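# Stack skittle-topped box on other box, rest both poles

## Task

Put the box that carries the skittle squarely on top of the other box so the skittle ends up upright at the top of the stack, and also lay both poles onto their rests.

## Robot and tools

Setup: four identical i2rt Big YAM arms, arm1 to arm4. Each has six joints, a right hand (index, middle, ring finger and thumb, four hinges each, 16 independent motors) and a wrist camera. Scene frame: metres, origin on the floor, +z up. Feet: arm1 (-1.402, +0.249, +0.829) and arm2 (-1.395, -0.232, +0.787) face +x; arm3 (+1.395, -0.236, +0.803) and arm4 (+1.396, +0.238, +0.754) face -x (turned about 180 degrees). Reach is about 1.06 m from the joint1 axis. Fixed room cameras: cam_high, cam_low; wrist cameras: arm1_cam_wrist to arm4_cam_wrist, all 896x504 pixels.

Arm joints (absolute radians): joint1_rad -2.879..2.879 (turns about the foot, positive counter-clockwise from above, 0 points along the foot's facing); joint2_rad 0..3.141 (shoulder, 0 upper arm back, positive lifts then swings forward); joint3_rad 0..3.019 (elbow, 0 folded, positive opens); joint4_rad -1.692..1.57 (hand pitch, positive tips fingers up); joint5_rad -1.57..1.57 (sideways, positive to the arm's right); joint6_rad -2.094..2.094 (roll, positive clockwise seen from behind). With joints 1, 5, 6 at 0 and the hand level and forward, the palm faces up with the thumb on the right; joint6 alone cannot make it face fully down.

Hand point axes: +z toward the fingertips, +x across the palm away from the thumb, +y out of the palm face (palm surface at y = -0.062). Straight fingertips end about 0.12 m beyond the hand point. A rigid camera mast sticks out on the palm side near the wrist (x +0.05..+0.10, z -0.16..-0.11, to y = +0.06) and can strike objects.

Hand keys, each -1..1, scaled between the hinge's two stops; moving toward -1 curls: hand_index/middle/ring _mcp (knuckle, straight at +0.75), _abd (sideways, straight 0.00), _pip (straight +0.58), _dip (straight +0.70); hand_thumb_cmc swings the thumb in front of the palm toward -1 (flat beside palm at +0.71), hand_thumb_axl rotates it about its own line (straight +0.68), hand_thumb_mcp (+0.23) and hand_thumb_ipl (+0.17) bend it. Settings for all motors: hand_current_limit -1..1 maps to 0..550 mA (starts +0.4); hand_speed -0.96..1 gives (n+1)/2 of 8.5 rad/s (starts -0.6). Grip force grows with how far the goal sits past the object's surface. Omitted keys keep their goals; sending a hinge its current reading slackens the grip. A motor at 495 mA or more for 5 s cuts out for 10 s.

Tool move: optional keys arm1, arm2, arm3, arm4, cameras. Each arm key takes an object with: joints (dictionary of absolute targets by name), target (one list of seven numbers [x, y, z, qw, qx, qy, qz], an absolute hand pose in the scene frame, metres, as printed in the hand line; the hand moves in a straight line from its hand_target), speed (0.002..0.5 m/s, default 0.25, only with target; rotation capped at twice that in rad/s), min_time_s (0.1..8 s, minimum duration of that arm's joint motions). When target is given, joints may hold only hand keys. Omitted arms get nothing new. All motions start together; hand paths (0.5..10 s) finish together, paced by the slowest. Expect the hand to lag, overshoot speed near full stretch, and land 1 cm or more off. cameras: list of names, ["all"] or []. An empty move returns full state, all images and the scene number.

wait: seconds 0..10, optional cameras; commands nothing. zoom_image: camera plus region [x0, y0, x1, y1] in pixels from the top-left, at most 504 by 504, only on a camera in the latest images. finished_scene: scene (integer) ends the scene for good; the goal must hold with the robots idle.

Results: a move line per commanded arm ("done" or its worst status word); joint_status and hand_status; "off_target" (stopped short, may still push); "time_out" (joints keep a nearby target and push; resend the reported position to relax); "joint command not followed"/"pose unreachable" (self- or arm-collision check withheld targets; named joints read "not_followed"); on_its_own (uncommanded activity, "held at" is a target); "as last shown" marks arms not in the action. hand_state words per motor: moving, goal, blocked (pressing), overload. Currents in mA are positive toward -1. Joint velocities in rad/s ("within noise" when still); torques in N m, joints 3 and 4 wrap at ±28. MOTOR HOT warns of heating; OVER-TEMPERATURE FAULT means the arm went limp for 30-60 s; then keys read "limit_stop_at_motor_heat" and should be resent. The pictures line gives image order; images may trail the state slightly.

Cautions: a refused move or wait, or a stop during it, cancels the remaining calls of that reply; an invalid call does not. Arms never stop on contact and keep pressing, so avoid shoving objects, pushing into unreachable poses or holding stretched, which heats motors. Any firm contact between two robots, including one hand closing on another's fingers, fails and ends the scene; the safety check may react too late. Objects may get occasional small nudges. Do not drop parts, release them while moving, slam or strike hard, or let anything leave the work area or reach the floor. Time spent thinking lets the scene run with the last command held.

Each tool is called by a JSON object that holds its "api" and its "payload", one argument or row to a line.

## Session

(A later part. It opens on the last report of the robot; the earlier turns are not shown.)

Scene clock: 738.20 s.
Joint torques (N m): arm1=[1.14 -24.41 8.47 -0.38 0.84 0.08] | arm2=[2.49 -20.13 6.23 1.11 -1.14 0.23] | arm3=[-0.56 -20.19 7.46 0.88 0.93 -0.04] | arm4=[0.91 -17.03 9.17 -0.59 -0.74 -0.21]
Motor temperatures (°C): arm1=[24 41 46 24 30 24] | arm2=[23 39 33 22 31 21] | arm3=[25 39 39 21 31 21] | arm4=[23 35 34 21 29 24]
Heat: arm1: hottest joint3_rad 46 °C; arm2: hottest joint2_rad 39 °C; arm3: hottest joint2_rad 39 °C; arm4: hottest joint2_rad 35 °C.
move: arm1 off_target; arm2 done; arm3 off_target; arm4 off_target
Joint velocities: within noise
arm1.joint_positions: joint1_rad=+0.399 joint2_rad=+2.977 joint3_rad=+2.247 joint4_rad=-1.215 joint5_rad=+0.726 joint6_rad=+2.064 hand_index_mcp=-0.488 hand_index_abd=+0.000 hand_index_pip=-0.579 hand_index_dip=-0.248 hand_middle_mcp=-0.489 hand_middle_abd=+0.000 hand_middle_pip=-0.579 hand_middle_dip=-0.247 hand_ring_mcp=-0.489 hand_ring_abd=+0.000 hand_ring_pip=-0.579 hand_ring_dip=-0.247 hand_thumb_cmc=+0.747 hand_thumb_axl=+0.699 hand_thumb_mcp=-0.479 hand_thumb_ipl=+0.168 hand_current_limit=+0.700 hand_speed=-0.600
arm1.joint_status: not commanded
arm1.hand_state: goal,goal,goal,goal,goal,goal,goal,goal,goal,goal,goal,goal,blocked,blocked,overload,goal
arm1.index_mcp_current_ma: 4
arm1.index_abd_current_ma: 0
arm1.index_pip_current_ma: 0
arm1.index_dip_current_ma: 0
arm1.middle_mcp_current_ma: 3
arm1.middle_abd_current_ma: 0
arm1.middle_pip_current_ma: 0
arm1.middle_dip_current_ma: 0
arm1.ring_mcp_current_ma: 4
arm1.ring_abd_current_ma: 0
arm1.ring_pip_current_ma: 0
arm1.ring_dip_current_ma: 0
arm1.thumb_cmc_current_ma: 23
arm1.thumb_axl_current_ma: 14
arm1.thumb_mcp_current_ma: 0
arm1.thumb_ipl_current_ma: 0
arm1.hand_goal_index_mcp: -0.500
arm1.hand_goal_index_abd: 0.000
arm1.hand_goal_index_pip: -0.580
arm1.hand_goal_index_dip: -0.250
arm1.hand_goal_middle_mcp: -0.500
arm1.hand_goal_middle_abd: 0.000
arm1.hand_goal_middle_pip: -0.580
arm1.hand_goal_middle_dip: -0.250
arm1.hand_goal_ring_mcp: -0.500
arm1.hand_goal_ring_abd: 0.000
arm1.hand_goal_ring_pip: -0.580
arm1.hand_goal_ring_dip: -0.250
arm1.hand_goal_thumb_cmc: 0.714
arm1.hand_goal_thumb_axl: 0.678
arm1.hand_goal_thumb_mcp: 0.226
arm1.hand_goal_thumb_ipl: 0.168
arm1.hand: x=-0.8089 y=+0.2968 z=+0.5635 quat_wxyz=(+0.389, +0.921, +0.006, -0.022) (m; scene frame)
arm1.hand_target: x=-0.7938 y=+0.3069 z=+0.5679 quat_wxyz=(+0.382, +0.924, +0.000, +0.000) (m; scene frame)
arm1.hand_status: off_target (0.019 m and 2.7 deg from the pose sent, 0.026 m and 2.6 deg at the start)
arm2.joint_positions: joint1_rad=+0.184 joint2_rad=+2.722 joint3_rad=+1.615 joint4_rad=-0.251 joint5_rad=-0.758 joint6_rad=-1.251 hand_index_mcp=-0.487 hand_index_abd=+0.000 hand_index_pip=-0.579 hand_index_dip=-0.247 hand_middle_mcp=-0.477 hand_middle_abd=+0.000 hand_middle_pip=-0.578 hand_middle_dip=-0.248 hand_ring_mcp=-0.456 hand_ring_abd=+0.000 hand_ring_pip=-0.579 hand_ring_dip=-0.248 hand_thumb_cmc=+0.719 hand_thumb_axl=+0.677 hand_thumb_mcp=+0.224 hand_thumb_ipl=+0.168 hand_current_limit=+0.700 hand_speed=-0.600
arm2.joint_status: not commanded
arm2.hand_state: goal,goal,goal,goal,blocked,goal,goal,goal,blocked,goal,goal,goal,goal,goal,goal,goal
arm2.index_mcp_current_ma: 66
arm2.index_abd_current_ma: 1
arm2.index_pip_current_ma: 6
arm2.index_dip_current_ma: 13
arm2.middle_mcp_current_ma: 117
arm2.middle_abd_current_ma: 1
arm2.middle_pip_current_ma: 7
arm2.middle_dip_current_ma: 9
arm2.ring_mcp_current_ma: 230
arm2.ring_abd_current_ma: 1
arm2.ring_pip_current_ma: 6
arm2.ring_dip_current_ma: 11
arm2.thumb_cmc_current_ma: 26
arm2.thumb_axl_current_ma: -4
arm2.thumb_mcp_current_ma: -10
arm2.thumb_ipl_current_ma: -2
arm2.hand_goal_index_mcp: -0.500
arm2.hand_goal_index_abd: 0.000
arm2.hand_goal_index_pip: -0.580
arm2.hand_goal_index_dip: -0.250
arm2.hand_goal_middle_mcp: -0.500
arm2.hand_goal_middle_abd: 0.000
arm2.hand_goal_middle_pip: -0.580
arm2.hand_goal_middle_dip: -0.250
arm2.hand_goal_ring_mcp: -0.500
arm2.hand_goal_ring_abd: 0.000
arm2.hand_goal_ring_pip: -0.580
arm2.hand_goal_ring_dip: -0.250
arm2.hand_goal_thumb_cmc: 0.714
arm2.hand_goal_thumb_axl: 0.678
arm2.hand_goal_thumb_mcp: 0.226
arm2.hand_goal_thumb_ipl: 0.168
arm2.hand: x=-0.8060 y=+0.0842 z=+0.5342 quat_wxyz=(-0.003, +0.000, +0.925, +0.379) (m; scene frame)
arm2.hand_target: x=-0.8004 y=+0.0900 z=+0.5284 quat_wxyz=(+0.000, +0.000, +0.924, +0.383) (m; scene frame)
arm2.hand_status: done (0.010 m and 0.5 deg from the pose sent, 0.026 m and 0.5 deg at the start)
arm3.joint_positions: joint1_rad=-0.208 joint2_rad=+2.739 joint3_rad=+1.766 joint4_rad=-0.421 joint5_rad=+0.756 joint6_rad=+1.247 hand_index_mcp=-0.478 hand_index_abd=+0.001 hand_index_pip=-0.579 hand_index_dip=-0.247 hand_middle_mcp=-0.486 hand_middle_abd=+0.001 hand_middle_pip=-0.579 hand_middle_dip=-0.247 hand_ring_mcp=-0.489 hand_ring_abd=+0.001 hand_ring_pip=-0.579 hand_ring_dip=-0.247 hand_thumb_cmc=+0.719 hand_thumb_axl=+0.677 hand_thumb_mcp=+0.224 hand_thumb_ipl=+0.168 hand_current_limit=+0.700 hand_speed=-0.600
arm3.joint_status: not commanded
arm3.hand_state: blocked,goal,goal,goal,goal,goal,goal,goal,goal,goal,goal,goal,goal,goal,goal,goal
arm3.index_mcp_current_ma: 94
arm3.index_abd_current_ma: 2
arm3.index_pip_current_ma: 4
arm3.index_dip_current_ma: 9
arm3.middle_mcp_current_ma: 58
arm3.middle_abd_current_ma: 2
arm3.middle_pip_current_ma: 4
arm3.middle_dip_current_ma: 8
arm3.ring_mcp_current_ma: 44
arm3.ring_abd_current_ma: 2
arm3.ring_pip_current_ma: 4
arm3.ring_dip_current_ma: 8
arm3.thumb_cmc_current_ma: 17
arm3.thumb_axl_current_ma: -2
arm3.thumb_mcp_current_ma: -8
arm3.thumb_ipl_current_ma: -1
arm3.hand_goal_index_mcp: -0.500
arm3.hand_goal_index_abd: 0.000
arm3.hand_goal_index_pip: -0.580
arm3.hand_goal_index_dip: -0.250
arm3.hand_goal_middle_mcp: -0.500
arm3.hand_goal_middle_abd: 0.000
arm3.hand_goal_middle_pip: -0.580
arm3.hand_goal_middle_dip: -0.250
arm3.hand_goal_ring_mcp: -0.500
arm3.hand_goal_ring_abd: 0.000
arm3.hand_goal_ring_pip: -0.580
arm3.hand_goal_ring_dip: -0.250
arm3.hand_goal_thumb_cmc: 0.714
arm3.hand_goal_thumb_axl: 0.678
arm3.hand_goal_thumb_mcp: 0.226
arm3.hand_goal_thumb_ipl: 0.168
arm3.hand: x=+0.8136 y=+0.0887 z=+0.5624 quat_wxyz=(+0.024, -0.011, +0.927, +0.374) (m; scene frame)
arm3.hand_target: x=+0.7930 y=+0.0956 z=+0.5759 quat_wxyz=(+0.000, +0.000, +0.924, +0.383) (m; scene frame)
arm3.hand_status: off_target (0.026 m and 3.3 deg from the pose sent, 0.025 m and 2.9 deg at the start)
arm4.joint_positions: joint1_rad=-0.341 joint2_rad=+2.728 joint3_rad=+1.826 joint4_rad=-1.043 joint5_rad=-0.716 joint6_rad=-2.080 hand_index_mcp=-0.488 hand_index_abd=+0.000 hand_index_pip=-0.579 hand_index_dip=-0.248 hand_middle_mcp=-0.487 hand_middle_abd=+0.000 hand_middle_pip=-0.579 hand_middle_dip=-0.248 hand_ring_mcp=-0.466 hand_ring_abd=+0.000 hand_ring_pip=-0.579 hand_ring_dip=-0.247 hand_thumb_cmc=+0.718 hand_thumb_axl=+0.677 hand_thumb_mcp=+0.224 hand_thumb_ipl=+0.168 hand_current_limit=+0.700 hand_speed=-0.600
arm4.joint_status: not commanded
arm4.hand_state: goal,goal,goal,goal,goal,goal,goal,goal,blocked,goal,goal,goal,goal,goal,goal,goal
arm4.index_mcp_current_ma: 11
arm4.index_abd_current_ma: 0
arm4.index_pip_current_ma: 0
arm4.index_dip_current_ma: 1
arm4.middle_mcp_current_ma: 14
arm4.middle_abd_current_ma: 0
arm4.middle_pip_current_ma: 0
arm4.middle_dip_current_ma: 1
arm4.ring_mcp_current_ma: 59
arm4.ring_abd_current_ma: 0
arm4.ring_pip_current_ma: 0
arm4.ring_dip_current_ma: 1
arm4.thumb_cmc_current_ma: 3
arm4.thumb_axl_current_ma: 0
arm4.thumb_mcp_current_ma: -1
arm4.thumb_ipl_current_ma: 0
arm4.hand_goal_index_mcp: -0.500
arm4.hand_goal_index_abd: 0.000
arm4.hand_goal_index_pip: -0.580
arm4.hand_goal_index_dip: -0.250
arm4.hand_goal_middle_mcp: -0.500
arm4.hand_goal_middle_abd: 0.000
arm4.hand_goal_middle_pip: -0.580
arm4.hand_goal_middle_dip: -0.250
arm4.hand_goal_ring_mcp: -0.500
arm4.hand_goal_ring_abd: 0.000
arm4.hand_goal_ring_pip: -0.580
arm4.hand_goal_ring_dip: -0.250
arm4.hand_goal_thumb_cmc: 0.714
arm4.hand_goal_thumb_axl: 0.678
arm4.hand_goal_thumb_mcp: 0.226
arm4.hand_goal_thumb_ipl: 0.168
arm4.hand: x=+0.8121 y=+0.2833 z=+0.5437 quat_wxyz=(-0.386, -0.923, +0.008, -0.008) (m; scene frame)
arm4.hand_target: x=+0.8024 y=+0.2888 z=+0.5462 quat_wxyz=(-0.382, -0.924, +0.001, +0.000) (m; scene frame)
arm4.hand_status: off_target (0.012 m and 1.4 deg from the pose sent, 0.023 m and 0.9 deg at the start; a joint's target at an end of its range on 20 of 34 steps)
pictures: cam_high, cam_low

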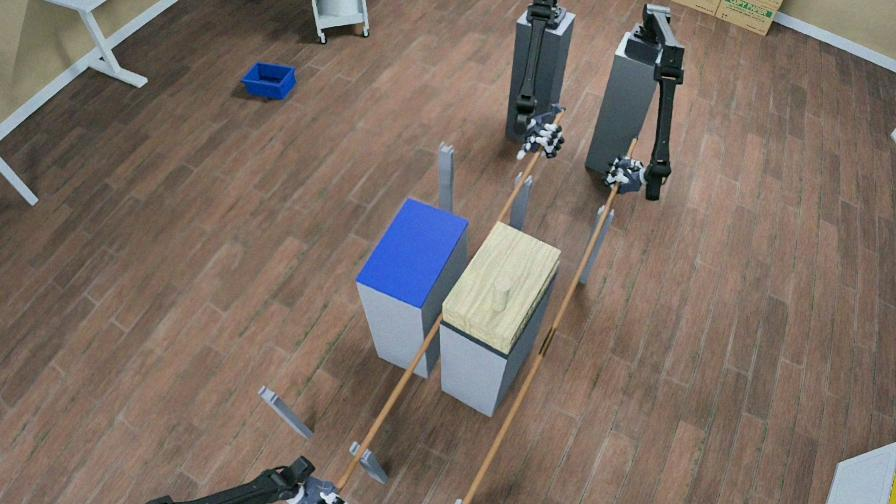

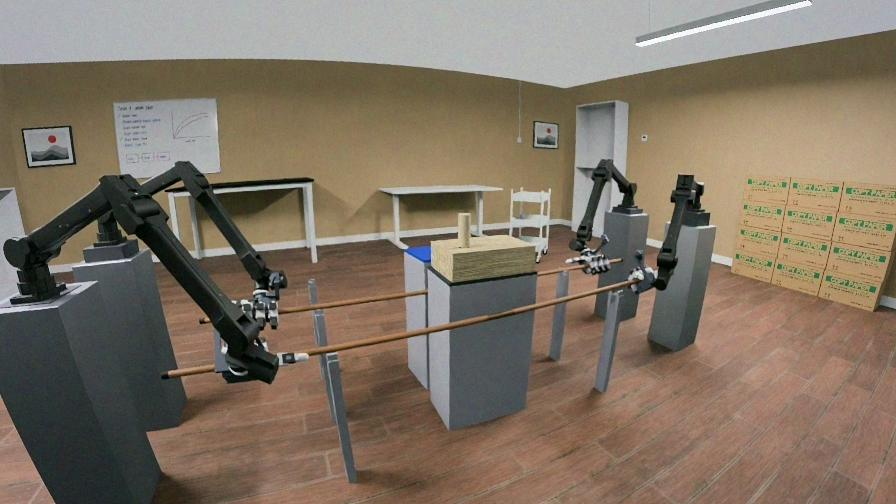

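{"api": "move", "payload": {
  "arm1": {"target": [-0.793, 0.307, 0.549, 0.3827, 0.9239, 0, 0], "speed": 0.05},
  "arm4": {"target": [0.802, 0.297, 0.528, 0.3827, 0.9239, 0, 0], "speed": 0.05},
  "arm2": {"target": [-0.800, 0.089, 0.510, 0, 0, 0.9239, 0.3827], "speed": 0.05},
  "arm3": {"target": [0.792, 0.092, 0.557, 0, 0, 0.9239, 0.3827], "speed": 0.05},
  "cameras": ["cam_high", "cam_low"]
}}

{"api": "zoom_image", "payload": {
  "camera": "cam_high",
  "region": [335, 430, 385, 480]
}}

{"api": "zoom_image", "payload": {
  "camera": "cam_high",
  "region": [440, 454, 490, 504]
}}

{"api": "zoom_image", "payload": {
  "camera": "cam_high",
  "region": [500, 155, 550, 205]
}}

{"api": "zoom_image", "payload": {
  "camera": "cam_high",
  "region": [580, 190, 630, 240]
}}

{"api": "zoom_image", "payload": {
  "camera": "cam_low",
  "region": [300, 290, 360, 370]
}}

{"api": "zoom_image", "payload": {
  "camera": "cam_low",
  "region": [540, 250, 640, 330]
}}

Scene clock: 749.13 s.
Joint torques (N m): arm1=[1.08 -24 8.51 -0.55 0.84 0.07] | arm2=[2.55 -19.25 6.02 1.26 -1.15 0.23] | arm3=[-0.32 -19.31 7.08 0.88 0.91 0.01] | arm4=[-0.38 -16.67 9.09 -0.31 -0.75 -0.21]
Motor temperatures (°C): arm1=[24 42 46 24 30 24] | arm2=[23 41 34 22 30 21] | arm3=[25 38 39 21 31 21] | arm4=[23 35 35 21 29 24]
Heat: arm1: hottest joint3_rad 46 °C; arm2: hottest joint2_rad 41 °C; arm3: hottest joint3_rad 39 °C; arm4: hottest joint2_rad 35 °C.
move: arm1 off_target; arm2 off_target; arm3 off_target; arm4 off_target
Joint velocities: within noise
arm1.joint_positions: joint1_rad=+0.399 joint2_rad=+3.024 joint3_rad=+2.303 joint4_rad=-1.215 joint5_rad=+0.726 joint6_rad=+2.064 hand_index_mcp=-0.488 hand_index_abd=+0.000 hand_index_pip=-0.579 hand_index_dip=-0.248 hand_middle_mcp=-0.489 hand_middle_abd=+0.000 hand_middle_pip=-0.579 hand_middle_dip=-0.247 hand_ring_mcp=-0.489 hand_ring_abd=+0.000 hand_ring_pip=-0.579 hand_ring_dip=-0.247 hand_thumb_cmc=+0.745 hand_thumb_axl=+0.698 hand_thumb_mcp=-0.479 hand_thumb_ipl=+0.168 hand_current_limit=+0.700 hand_speed=-0.600
arm1.joint_status: not commanded
arm1.hand_state: goal,goal,goal,goal,goal,goal,goal,goal,goal,goal,goal,goal,blocked,goal,overload,goal
arm1.index_mcp_current_ma: 4
arm1.index_abd_current_ma: 0
arm1.index_pip_current_ma: 0
arm1.index_dip_current_ma: 0
arm1.middle_mcp_current_ma: 3
arm1.middle_abd_current_ma: 0
arm1.middle_pip_current_ma: 0
arm1.middle_dip_current_ma: 0
arm1.ring_mcp_current_ma: 4
arm1.ring_abd_current_ma: 0
arm1.ring_pip_current_ma: 0
arm1.ring_dip_current_ma: 0
arm1.thumb_cmc_current_ma: 21
arm1.thumb_axl_current_ma: 13
arm1.thumb_mcp_current_ma: 0
arm1.thumb_ipl_current_ma: 0
arm1.hand_goal_index_mcp: -0.500
arm1.hand_goal_index_abd: 0.000
arm1.hand_goal_index_pip: -0.580
arm1.hand_goal_index_dip: -0.250
arm1.hand_goal_middle_mcp: -0.500
arm1.hand_goal_middle_abd: 0.000
arm1.hand_goal_middle_pip: -0.580
arm1.hand_goal_middle_dip: -0.250
arm1.hand_goal_ring_mcp: -0.500
arm1.hand_goal_ring_abd: 0.000
arm1.hand_goal_ring_pip: -0.580
arm1.hand_goal_ring_dip: -0.250
arm1.hand_goal_thumb_cmc: 0.714
arm1.hand_goal_thumb_axl: 0.678
arm1.hand_goal_thumb_mcp: 0.226
arm1.hand_goal_thumb_ipl: 0.168
arm1.hand: x=-0.8065 y=+0.2979 z=+0.5467 quat_wxyz=(+0.388, +0.922, +0.005, -0.018) (m; scene frame)
arm1.hand_target: x=-0.7936 y=+0.3069 z=+0.5498 quat_wxyz=(+0.382, +0.924, +0.000, +0.000) (m; scene frame)
arm1.hand_status: off_target (0.016 m and 2.2 deg from the pose sent, 0.024 m and 2.7 deg at the start)
arm2.joint_positions: joint1_rad=+0.184 joint2_rad=+2.750 joint3_rad=+1.651 joint4_rad=-0.243 joint5_rad=-0.758 joint6_rad=-1.251 hand_index_mcp=-0.487 hand_index_abd=+0.000 hand_index_pip=-0.579 hand_index_dip=-0.247 hand_middle_mcp=-0.486 hand_middle_abd=+0.000 hand_middle_pip=-0.578 hand_middle_dip=-0.248 hand_ring_mcp=-0.485 hand_ring_abd=+0.000 hand_ring_pip=-0.579 hand_ring_dip=-0.248 hand_thumb_cmc=+0.720 hand_thumb_axl=+0.677 hand_thumb_mcp=+0.224 hand_thumb_ipl=+0.168 hand_current_limit=+0.700 hand_speed=-0.600
arm2.joint_status: not commanded
arm2.hand_state: goal,goal,goal,goal,goal,goal,goal,goal,goal,goal,goal,goal,goal,goal,goal,goal
arm2.index_mcp_current_ma: 65
arm2.index_abd_current_ma: 1
arm2.index_pip_current_ma: 5
arm2.index_dip_current_ma: 13
arm2.middle_mcp_current_ma: 69
arm2.middle_abd_current_ma: 1
arm2.middle_pip_current_ma: 7
arm2.middle_dip_current_ma: 9
arm2.ring_mcp_current_ma: 76
arm2.ring_abd_current_ma: 1
arm2.ring_pip_current_ma: 6
arm2.ring_dip_current_ma: 11
arm2.thumb_cmc_current_ma: 26
arm2.thumb_axl_current_ma: -4
arm2.thumb_mcp_current_ma: -10
arm2.thumb_ipl_current_ma: -2
arm2.hand_goal_index_mcp: -0.500
arm2.hand_goal_index_abd: 0.000
arm2.hand_goal_index_pip: -0.580
arm2.hand_goal_index_dip: -0.250
arm2.hand_goal_middle_mcp: -0.500
arm2.hand_goal_middle_abd: 0.000
arm2.hand_goal_middle_pip: -0.580
arm2.hand_goal_middle_dip: -0.250
arm2.hand_goal_ring_mcp: -0.500
arm2.hand_goal_ring_abd: 0.000
arm2.hand_goal_ring_pip: -0.580
arm2.hand_goal_ring_dip: -0.250
arm2.hand_goal_thumb_cmc: 0.714
arm2.hand_goal_thumb_axl: 0.678
arm2.hand_goal_thumb_mcp: 0.226
arm2.hand_goal_thumb_ipl: 0.168
arm2.hand: x=-0.7992 y=+0.0858 z=+0.5260 quat_wxyz=(+0.003, -0.003, +0.925, +0.381) (m; scene frame)
arm2.hand_target: x=-0.8009 y=+0.0887 z=+0.5103 quat_wxyz=(+0.000, +0.000, +0.924, +0.382) (m; scene frame)
arm2.hand_status: off_target (0.016 m and 0.6 deg from the pose sent, 0.025 m and 0.6 deg at the start)
arm3.joint_positions: joint1_rad=-0.207 joint2_rad=+2.771 joint3_rad=+1.802 joint4_rad=-0.416 joint5_rad=+0.757 joint6_rad=+1.248 hand_index_mcp=-0.487 hand_index_abd=+0.001 hand_index_pip=-0.579 hand_index_dip=-0.247 hand_middle_mcp=-0.486 hand_middle_abd=+0.001 hand_middle_pip=-0.579 hand_middle_dip=-0.247 hand_ring_mcp=-0.494 hand_ring_abd=+0.001 hand_ring_pip=-0.576 hand_ring_dip=-0.247 hand_thumb_cmc=+0.719 hand_thumb_axl=+0.677 hand_thumb_mcp=+0.224 hand_thumb_ipl=+0.168 hand_current_limit=+0.700 hand_speed=-0.600
arm3.joint_status: not commanded
arm3.hand_state: goal,goal,goal,goal,goal,goal,goal,goal,goal,goal,goal,goal,goal,goal,goal,goal
arm3.index_mcp_current_ma: 51
arm3.index_abd_current_ma: 2
arm3.index_pip_current_ma: 4
arm3.index_dip_current_ma: 9
arm3.middle_mcp_current_ma: 57
arm3.middle_abd_current_ma: 2
arm3.middle_pip_current_ma: 4
arm3.middle_dip_current_ma: 8
arm3.ring_mcp_current_ma: 21
arm3.ring_abd_current_ma: 2
arm3.ring_pip_current_ma: 13
arm3.ring_dip_current_ma: 11
arm3.thumb_cmc_current_ma: 17
arm3.thumb_axl_current_ma: -2
arm3.thumb_mcp_current_ma: -8
arm3.thumb_ipl_current_ma: -1
arm3.hand_goal_index_mcp: -0.500
arm3.hand_goal_index_abd: 0.000
arm3.hand_goal_index_pip: -0.580
arm3.hand_goal_index_dip: -0.250
arm3.hand_goal_middle_mcp: -0.500
arm3.hand_goal_middle_abd: 0.000
arm3.hand_goal_middle_pip: -0.580
arm3.hand_goal_middle_dip: -0.250
arm3.hand_goal_ring_mcp: -0.500
arm3.hand_goal_ring_abd: 0.000
arm3.hand_goal_ring_pip: -0.580
arm3.hand_goal_ring_dip: -0.250
arm3.hand_goal_thumb_cmc: 0.714
arm3.hand_goal_thumb_axl: 0.678
arm3.hand_goal_thumb_mcp: 0.226
arm3.hand_goal_thumb_ipl: 0.168
arm3.hand: x=+0.8080 y=+0.0891 z=+0.5518 quat_wxyz=(+0.019, -0.009, +0.926, +0.376) (m; scene frame)
arm3.hand_target: x=+0.7926 y=+0.0917 z=+0.5575 quat_wxyz=(+0.000, +0.000, +0.924, +0.383) (m; scene frame)
arm3.hand_status: off_target (0.017 m and 2.6 deg from the pose sent, 0.023 m and 3.3 deg at the start)
arm4.joint_positions: joint1_rad=-0.346 joint2_rad=+2.764 joint3_rad=+1.861 joint4_rad=-1.043 joint5_rad=-0.710 joint6_rad=-2.080 hand_index_mcp=-0.488 hand_index_abd=+0.000 hand_index_pip=-0.579 hand_index_dip=-0.248 hand_middle_mcp=-0.487 hand_middle_abd=+0.000 hand_middle_pip=-0.579 hand_middle_dip=-0.248 hand_ring_mcp=-0.486 hand_ring_abd=+0.000 hand_ring_pip=-0.579 hand_ring_dip=-0.247 hand_thumb_cmc=+0.718 hand_thumb_axl=+0.677 hand_thumb_mcp=+0.224 hand_thumb_ipl=+0.168 hand_current_limit=+0.700 hand_speed=-0.600
arm4.joint_status: not commanded
arm4.hand_state: goal,goal,goal,goal,goal,goal,goal,goal,goal,goal,goal,goal,goal,goal,goal,goal
arm4.index_mcp_current_ma: 11
arm4.index_abd_current_ma: 0
arm4.index_pip_current_ma: 0
arm4.index_dip_current_ma: 1
arm4.middle_mcp_current_ma: 14
arm4.middle_abd_current_ma: 0
arm4.middle_pip_current_ma: 0
arm4.middle_dip_current_ma: 1
arm4.ring_mcp_current_ma: 15
arm4.ring_abd_current_ma: 0
arm4.ring_pip_current_ma: 0
arm4.ring_dip_current_ma: 1
arm4.thumb_cmc_current_ma: 3
arm4.thumb_axl_current_ma: 0
arm4.thumb_mcp_current_ma: -1
arm4.thumb_ipl_current_ma: 0
arm4.hand_goal_index_mcp: -0.500
arm4.hand_goal_index_abd: 0.000
arm4.hand_goal_index_pip: -0.580
arm4.hand_goal_index_dip: -0.250
arm4.hand_goal_middle_mcp: -0.500
arm4.hand_goal_middle_abd: 0.000
arm4.hand_goal_middle_pip: -0.580
arm4.hand_goal_middle_dip: -0.250
arm4.hand_goal_ring_mcp: -0.500
arm4.hand_goal_ring_abd: 0.000
arm4.hand_goal_ring_pip: -0.580
arm4.hand_goal_ring_dip: -0.250
arm4.hand_goal_thumb_cmc: 0.714
arm4.hand_goal_thumb_axl: 0.678
arm4.hand_goal_thumb_mcp: 0.226
arm4.hand_goal_thumb_ipl: 0.168
arm4.hand: x=+0.8105 y=+0.2874 z=+0.5290 quat_wxyz=(-0.384, -0.923, +0.010, -0.009) (m; scene frame)
arm4.hand_target: x=+0.8023 y=+0.2967 z=+0.5283 quat_wxyz=(-0.380, -0.925, +0.006, +0.001) (m; scene frame)
arm4.hand_status: off_target (0.013 m and 1.5 deg from the pose sent, 0.023 m and 1.3 deg at the start; a joint's target at an end of its range on 33 of 34 steps)
pictures: cam_high, cam_low

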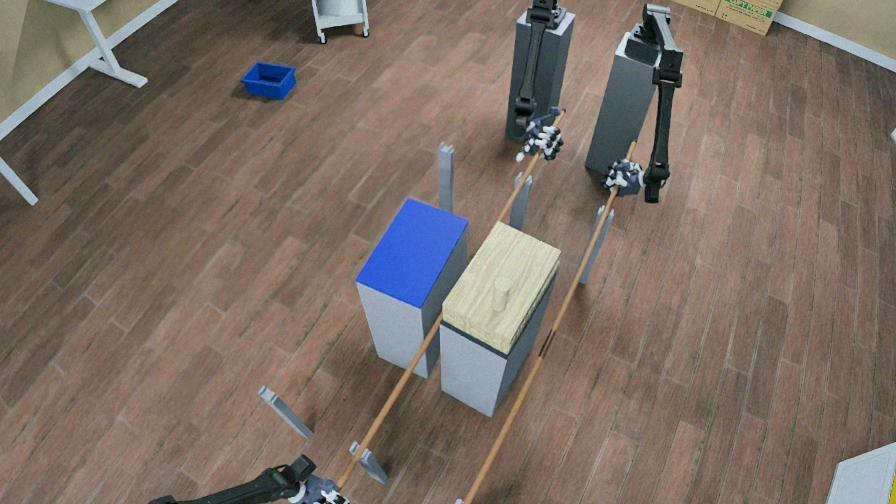

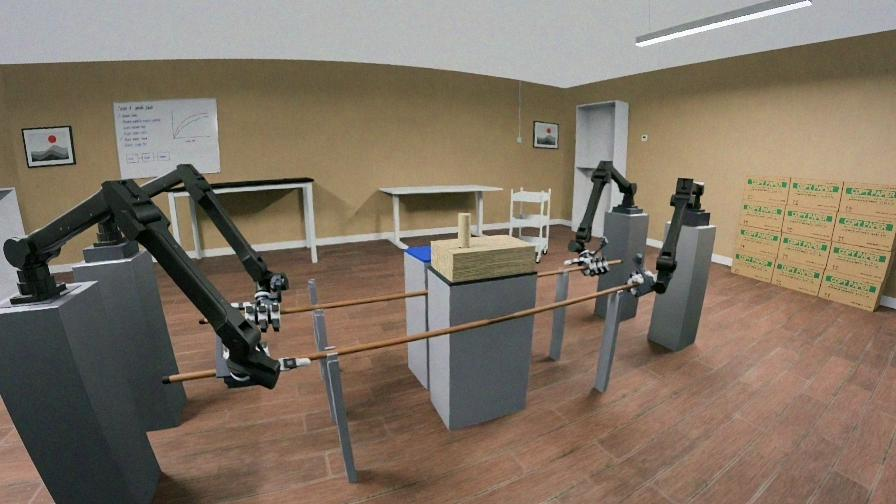

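Scaled by 10.080 from the camera's 896x504 image, which has a finer 1280x720 frame.

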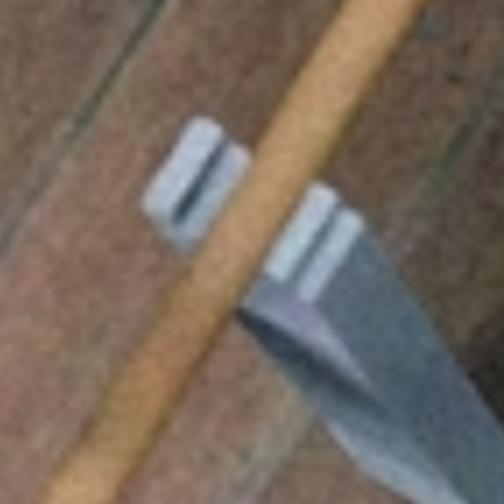

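Scaled by 10.080 from the camera's 896x504 image, which has a finer 1280x720 frame.

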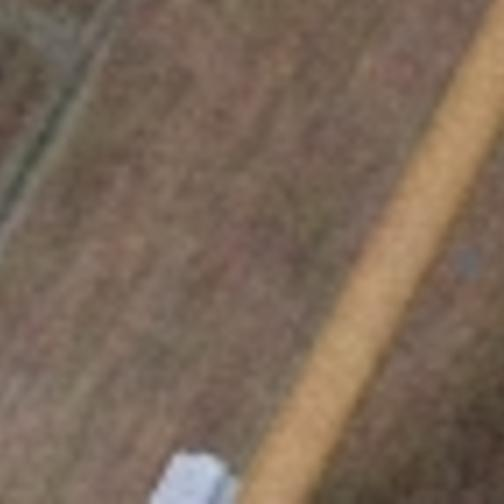

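Scaled by 10.080 from the camera's 896x504 image, which has a finer 1280x720 frame.

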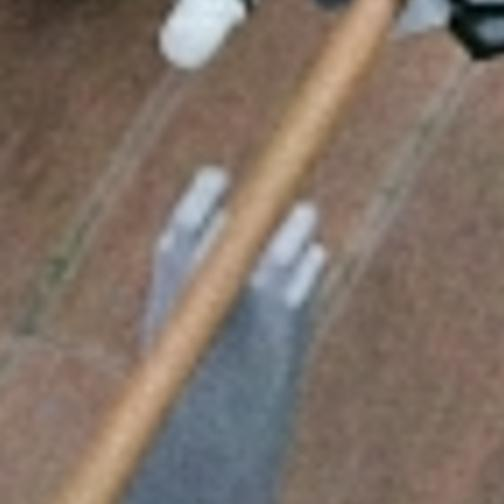

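Scaled by 10.080 from the camera's 896x504 image, which has a finer 1280x720 frame.

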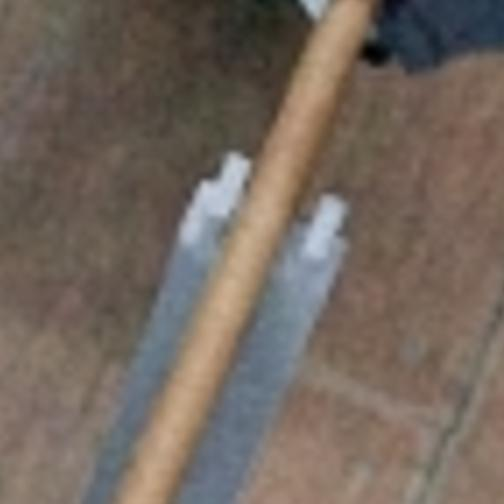

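Scaled by 6.300 from the camera's 896x504 image, which has a finer 1280x720 frame.

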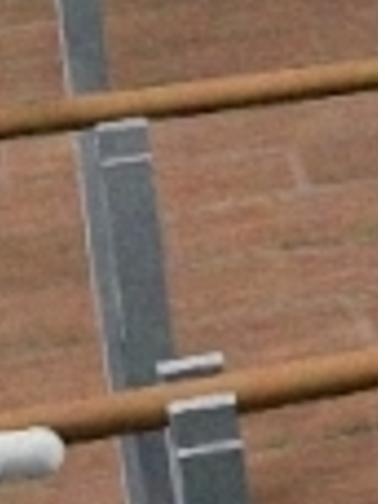

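Scaled by 5.040 from the camera's 896x504 image, which has a finer 1280x720 frame.

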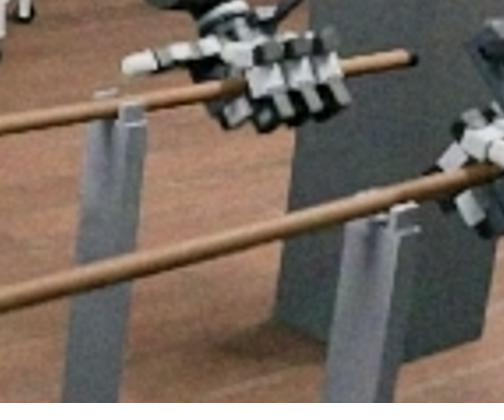

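{"api": "move", "payload": {
  "arm3": {"target": [0.792, 0.076, 0.551, 0, 0, 0.9239, 0.3827], "speed": 0.03},
  "arm2": {"target": [-0.800, 0.089, 0.505, 0, 0, 0.9239, 0.3827], "speed": 0.05},
  "cameras": ["cam_high", "cam_low"]
}}

{"api": "zoom_image", "payload": {
  "camera": "cam_high",
  "region": [335, 430, 385, 480]
}}

{"api": "zoom_image", "payload": {
  "camera": "cam_low",
  "region": [300, 290, 340, 350]
}}

{"api": "zoom_image", "payload": {
  "camera": "cam_low",
  "region": [540, 250, 640, 330]
}}

Scene clock: 778.40 s.
Joint torques (N m): arm1=[1.14 -24.12 8.49 -0.54 0.84 0.07] | arm2=[2.32 -19.25 5.78 1.14 -1.13 0.23] | arm3=[0.79 -20.07 7.06 0.18 0.95 0.08] | arm4=[0.56 -16.67 9.13 -0.27 -0.74 -0.22]
Motor temperatures (°C): arm1=[24 46 46 24 30 24] | arm2=[23 43 32 22 30 21] | arm3=[25 37 39 21 30 21] | arm4=[23 35 34 21 28 24]
Heat: arm1: hottest joint2_rad 46 °C; arm2: hottest joint2_rad 43 °C; arm3: hottest joint3_rad 39 °C; arm4: hottest joint2_rad 35 °C.
move: arm2 off_target; arm3 off_target
Joint velocities: within noise
arm1, arm4: as last shown
arm1.joint_positions: joint1_rad=+0.399 joint2_rad=+3.025 joint3_rad=+2.303 joint4_rad=-1.215 joint5_rad=+0.726 joint6_rad=+2.064 hand_index_mcp=-0.488 hand_index_abd=+0.000 hand_index_pip=-0.579 hand_index_dip=-0.248 hand_middle_mcp=-0.489 hand_middle_abd=+0.000 hand_middle_pip=-0.579 hand_middle_dip=-0.247 hand_ring_mcp=-0.489 hand_ring_abd=+0.000 hand_ring_pip=-0.579 hand_ring_dip=-0.247 hand_thumb_cmc=+0.745 hand_thumb_axl=+0.698 hand_thumb_mcp=-0.479 hand_thumb_ipl=+0.168 hand_current_limit=+0.700 hand_speed=-0.600
arm1.hand: x=-0.8067 y=+0.2978 z=+0.5465 quat_wxyz=(+0.388, +0.922, +0.005, -0.018) (m; scene frame)
arm1.hand_target: x=-0.7937 y=+0.3069 z=+0.5496 quat_wxyz=(+0.382, +0.924, +0.000, +0.000) (m; scene frame)
arm2.joint_positions: joint1_rad=+0.184 joint2_rad=+2.761 joint3_rad=+1.662 joint4_rad=-0.239 joint5_rad=-0.759 joint6_rad=-1.251 hand_index_mcp=-0.487 hand_index_abd=+0.000 hand_index_pip=-0.579 hand_index_dip=-0.247 hand_middle_mcp=-0.486 hand_middle_abd=+0.000 hand_middle_pip=-0.578 hand_middle_dip=-0.248 hand_ring_mcp=-0.488 hand_ring_abd=+0.000 hand_ring_pip=-0.579 hand_ring_dip=-0.248 hand_thumb_cmc=+0.720 hand_thumb_axl=+0.677 hand_thumb_mcp=+0.224 hand_thumb_ipl=+0.168 hand_current_limit=+0.700 hand_speed=-0.600
arm2.joint_status: not commanded
arm2.hand_state: goal,goal,goal,goal,goal,goal,goal,goal,goal,goal,goal,goal,goal,goal,goal,goal
arm2.index_mcp_current_ma: 65
arm2.index_abd_current_ma: 1
arm2.index_pip_current_ma: 5
arm2.index_dip_current_ma: 13
arm2.middle_mcp_current_ma: 69
arm2.middle_abd_current_ma: 1
arm2.middle_pip_current_ma: 7
arm2.middle_dip_current_ma: 9
arm2.ring_mcp_current_ma: 63
arm2.ring_abd_current_ma: 1
arm2.ring_pip_current_ma: 6
arm2.ring_dip_current_ma: 11
arm2.thumb_cmc_current_ma: 26
arm2.thumb_axl_current_ma: -4
arm2.thumb_mcp_current_ma: -10
arm2.thumb_ipl_current_ma: -2
arm2.hand_goal_index_mcp: -0.500
arm2.hand_goal_index_abd: 0.000
arm2.hand_goal_index_pip: -0.580
arm2.hand_goal_index_dip: -0.250
arm2.hand_goal_middle_mcp: -0.500
arm2.hand_goal_middle_abd: 0.000
arm2.hand_goal_middle_pip: -0.580
arm2.hand_goal_middle_dip: -0.250
arm2.hand_goal_ring_mcp: -0.500
arm2.hand_goal_ring_abd: 0.000
arm2.hand_goal_ring_pip: -0.580
arm2.hand_goal_ring_dip: -0.250
arm2.hand_goal_thumb_cmc: 0.714
arm2.hand_goal_thumb_axl: 0.678
arm2.hand_goal_thumb_mcp: 0.226
arm2.hand_goal_thumb_ipl: 0.168
arm2.hand: x=-0.7976 y=+0.0862 z=+0.5223 quat_wxyz=(+0.005, -0.004, +0.924, +0.382) (m; scene frame)
arm2.hand_target: x=-0.8007 y=+0.0887 z=+0.5056 quat_wxyz=(+0.000, +0.000, +0.924, +0.382) (m; scene frame)
arm2.hand_status: off_target (0.018 m and 0.8 deg from the pose sent, 0.021 m and 0.6 deg at the start)
arm3.joint_positions: joint1_rad=-0.191 joint2_rad=+2.787 joint3_rad=+1.803 joint4_rad=-0.416 joint5_rad=+0.761 joint6_rad=+1.271 hand_index_mcp=-0.486 hand_index_abd=+0.001 hand_index_pip=-0.579 hand_index_dip=-0.247 hand_middle_mcp=-0.486 hand_middle_abd=+0.001 hand_middle_pip=-0.579 hand_middle_dip=-0.247 hand_ring_mcp=-0.494 hand_ring_abd=+0.001 hand_ring_pip=-0.579 hand_ring_dip=-0.247 hand_thumb_cmc=+0.719 hand_thumb_axl=+0.677 hand_thumb_mcp=+0.224 hand_thumb_ipl=+0.168 hand_current_limit=+0.700 hand_speed=-0.600
arm3.joint_status: not commanded
arm3.hand_state: goal,goal,goal,goal,goal,goal,goal,goal,goal,goal,goal,goal,goal,goal,goal,goal
arm3.index_mcp_current_ma: 56
arm3.index_abd_current_ma: 2
arm3.index_pip_current_ma: 3
arm3.index_dip_current_ma: 9
arm3.middle_mcp_current_ma: 55
arm3.middle_abd_current_ma: 2
arm3.middle_pip_current_ma: 4
arm3.middle_dip_current_ma: 8
arm3.ring_mcp_current_ma: 21
arm3.ring_abd_current_ma: 2
arm3.ring_pip_current_ma: 5
arm3.ring_dip_current_ma: 8
arm3.thumb_cmc_current_ma: 18
arm3.thumb_axl_current_ma: -2
arm3.thumb_mcp_current_ma: -8
arm3.thumb_ipl_current_ma: -1
arm3.hand_goal_index_mcp: -0.500
arm3.hand_goal_index_abd: 0.000
arm3.hand_goal_index_pip: -0.580
arm3.hand_goal_index_dip: -0.250
arm3.hand_goal_middle_mcp: -0.500
arm3.hand_goal_middle_abd: 0.000
arm3.hand_goal_middle_pip: -0.580
arm3.hand_goal_middle_dip: -0.250
arm3.hand_goal_ring_mcp: -0.500
arm3.hand_goal_ring_abd: 0.000
arm3.hand_goal_ring_pip: -0.580
arm3.hand_goal_ring_dip: -0.250
arm3.hand_goal_thumb_cmc: 0.714
arm3.hand_goal_thumb_axl: 0.678
arm3.hand_goal_thumb_mcp: 0.226
arm3.hand_goal_thumb_ipl: 0.168
arm3.hand: x=+0.8109 y=+0.0782 z=+0.5423 quat_wxyz=(+0.020, -0.009, +0.926, +0.376) (m; scene frame)
arm3.hand_target: x=+0.7926 y=+0.0758 z=+0.5515 quat_wxyz=(+0.000, +0.000, +0.924, +0.382) (m; scene frame)
arm3.hand_status: off_target (0.021 m and 2.6 deg from the pose sent, 0.021 m and 2.6 deg at the start)
pictures: cam_high, cam_low

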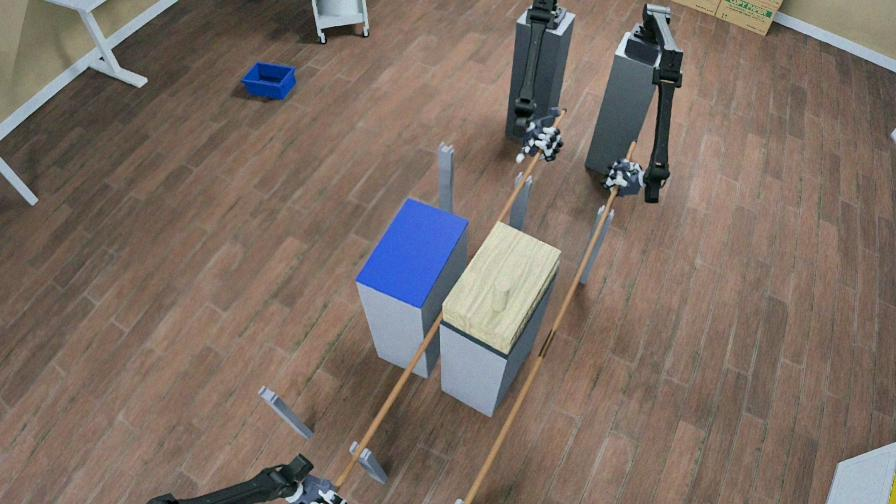

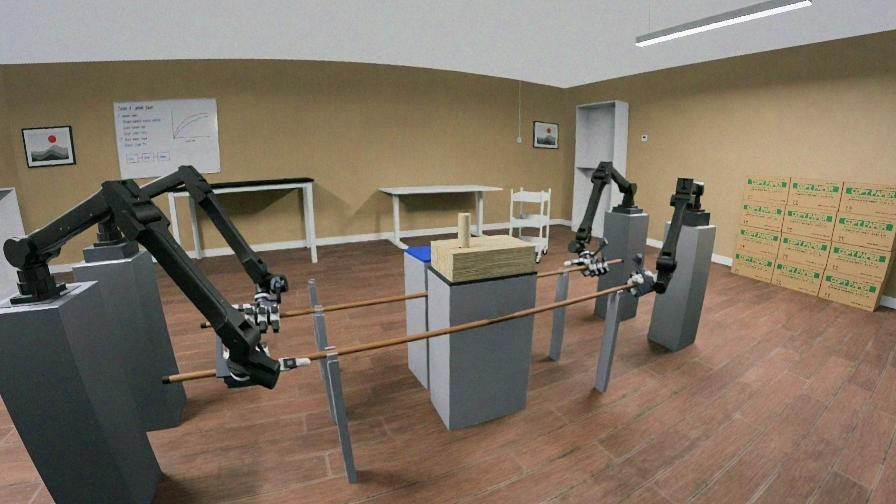

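Scaled by 10.080 from the camera's 896x504 image, which has a finer 1280x720 frame.

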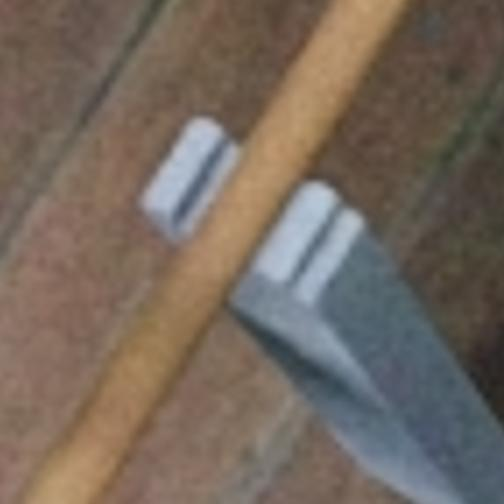

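Scaled by 8.400 from the camera's 896x504 image, which has a finer 1280x720 frame.

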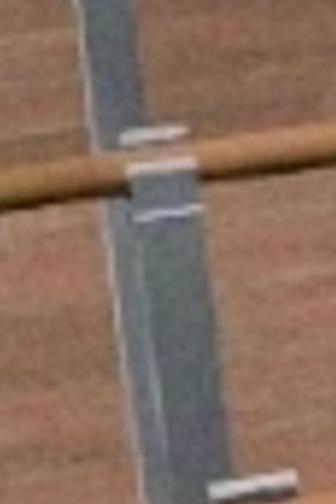

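Scaled by 5.040 from the camera's 896x504 image, which has a finer 1280x720 frame.

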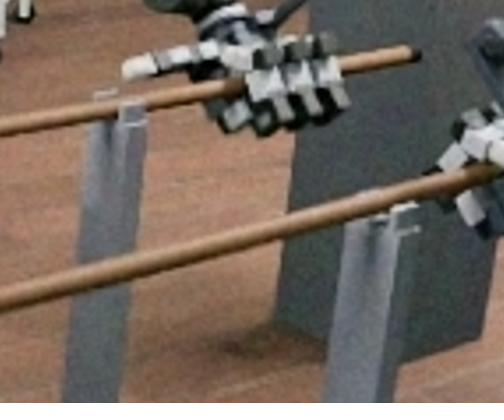

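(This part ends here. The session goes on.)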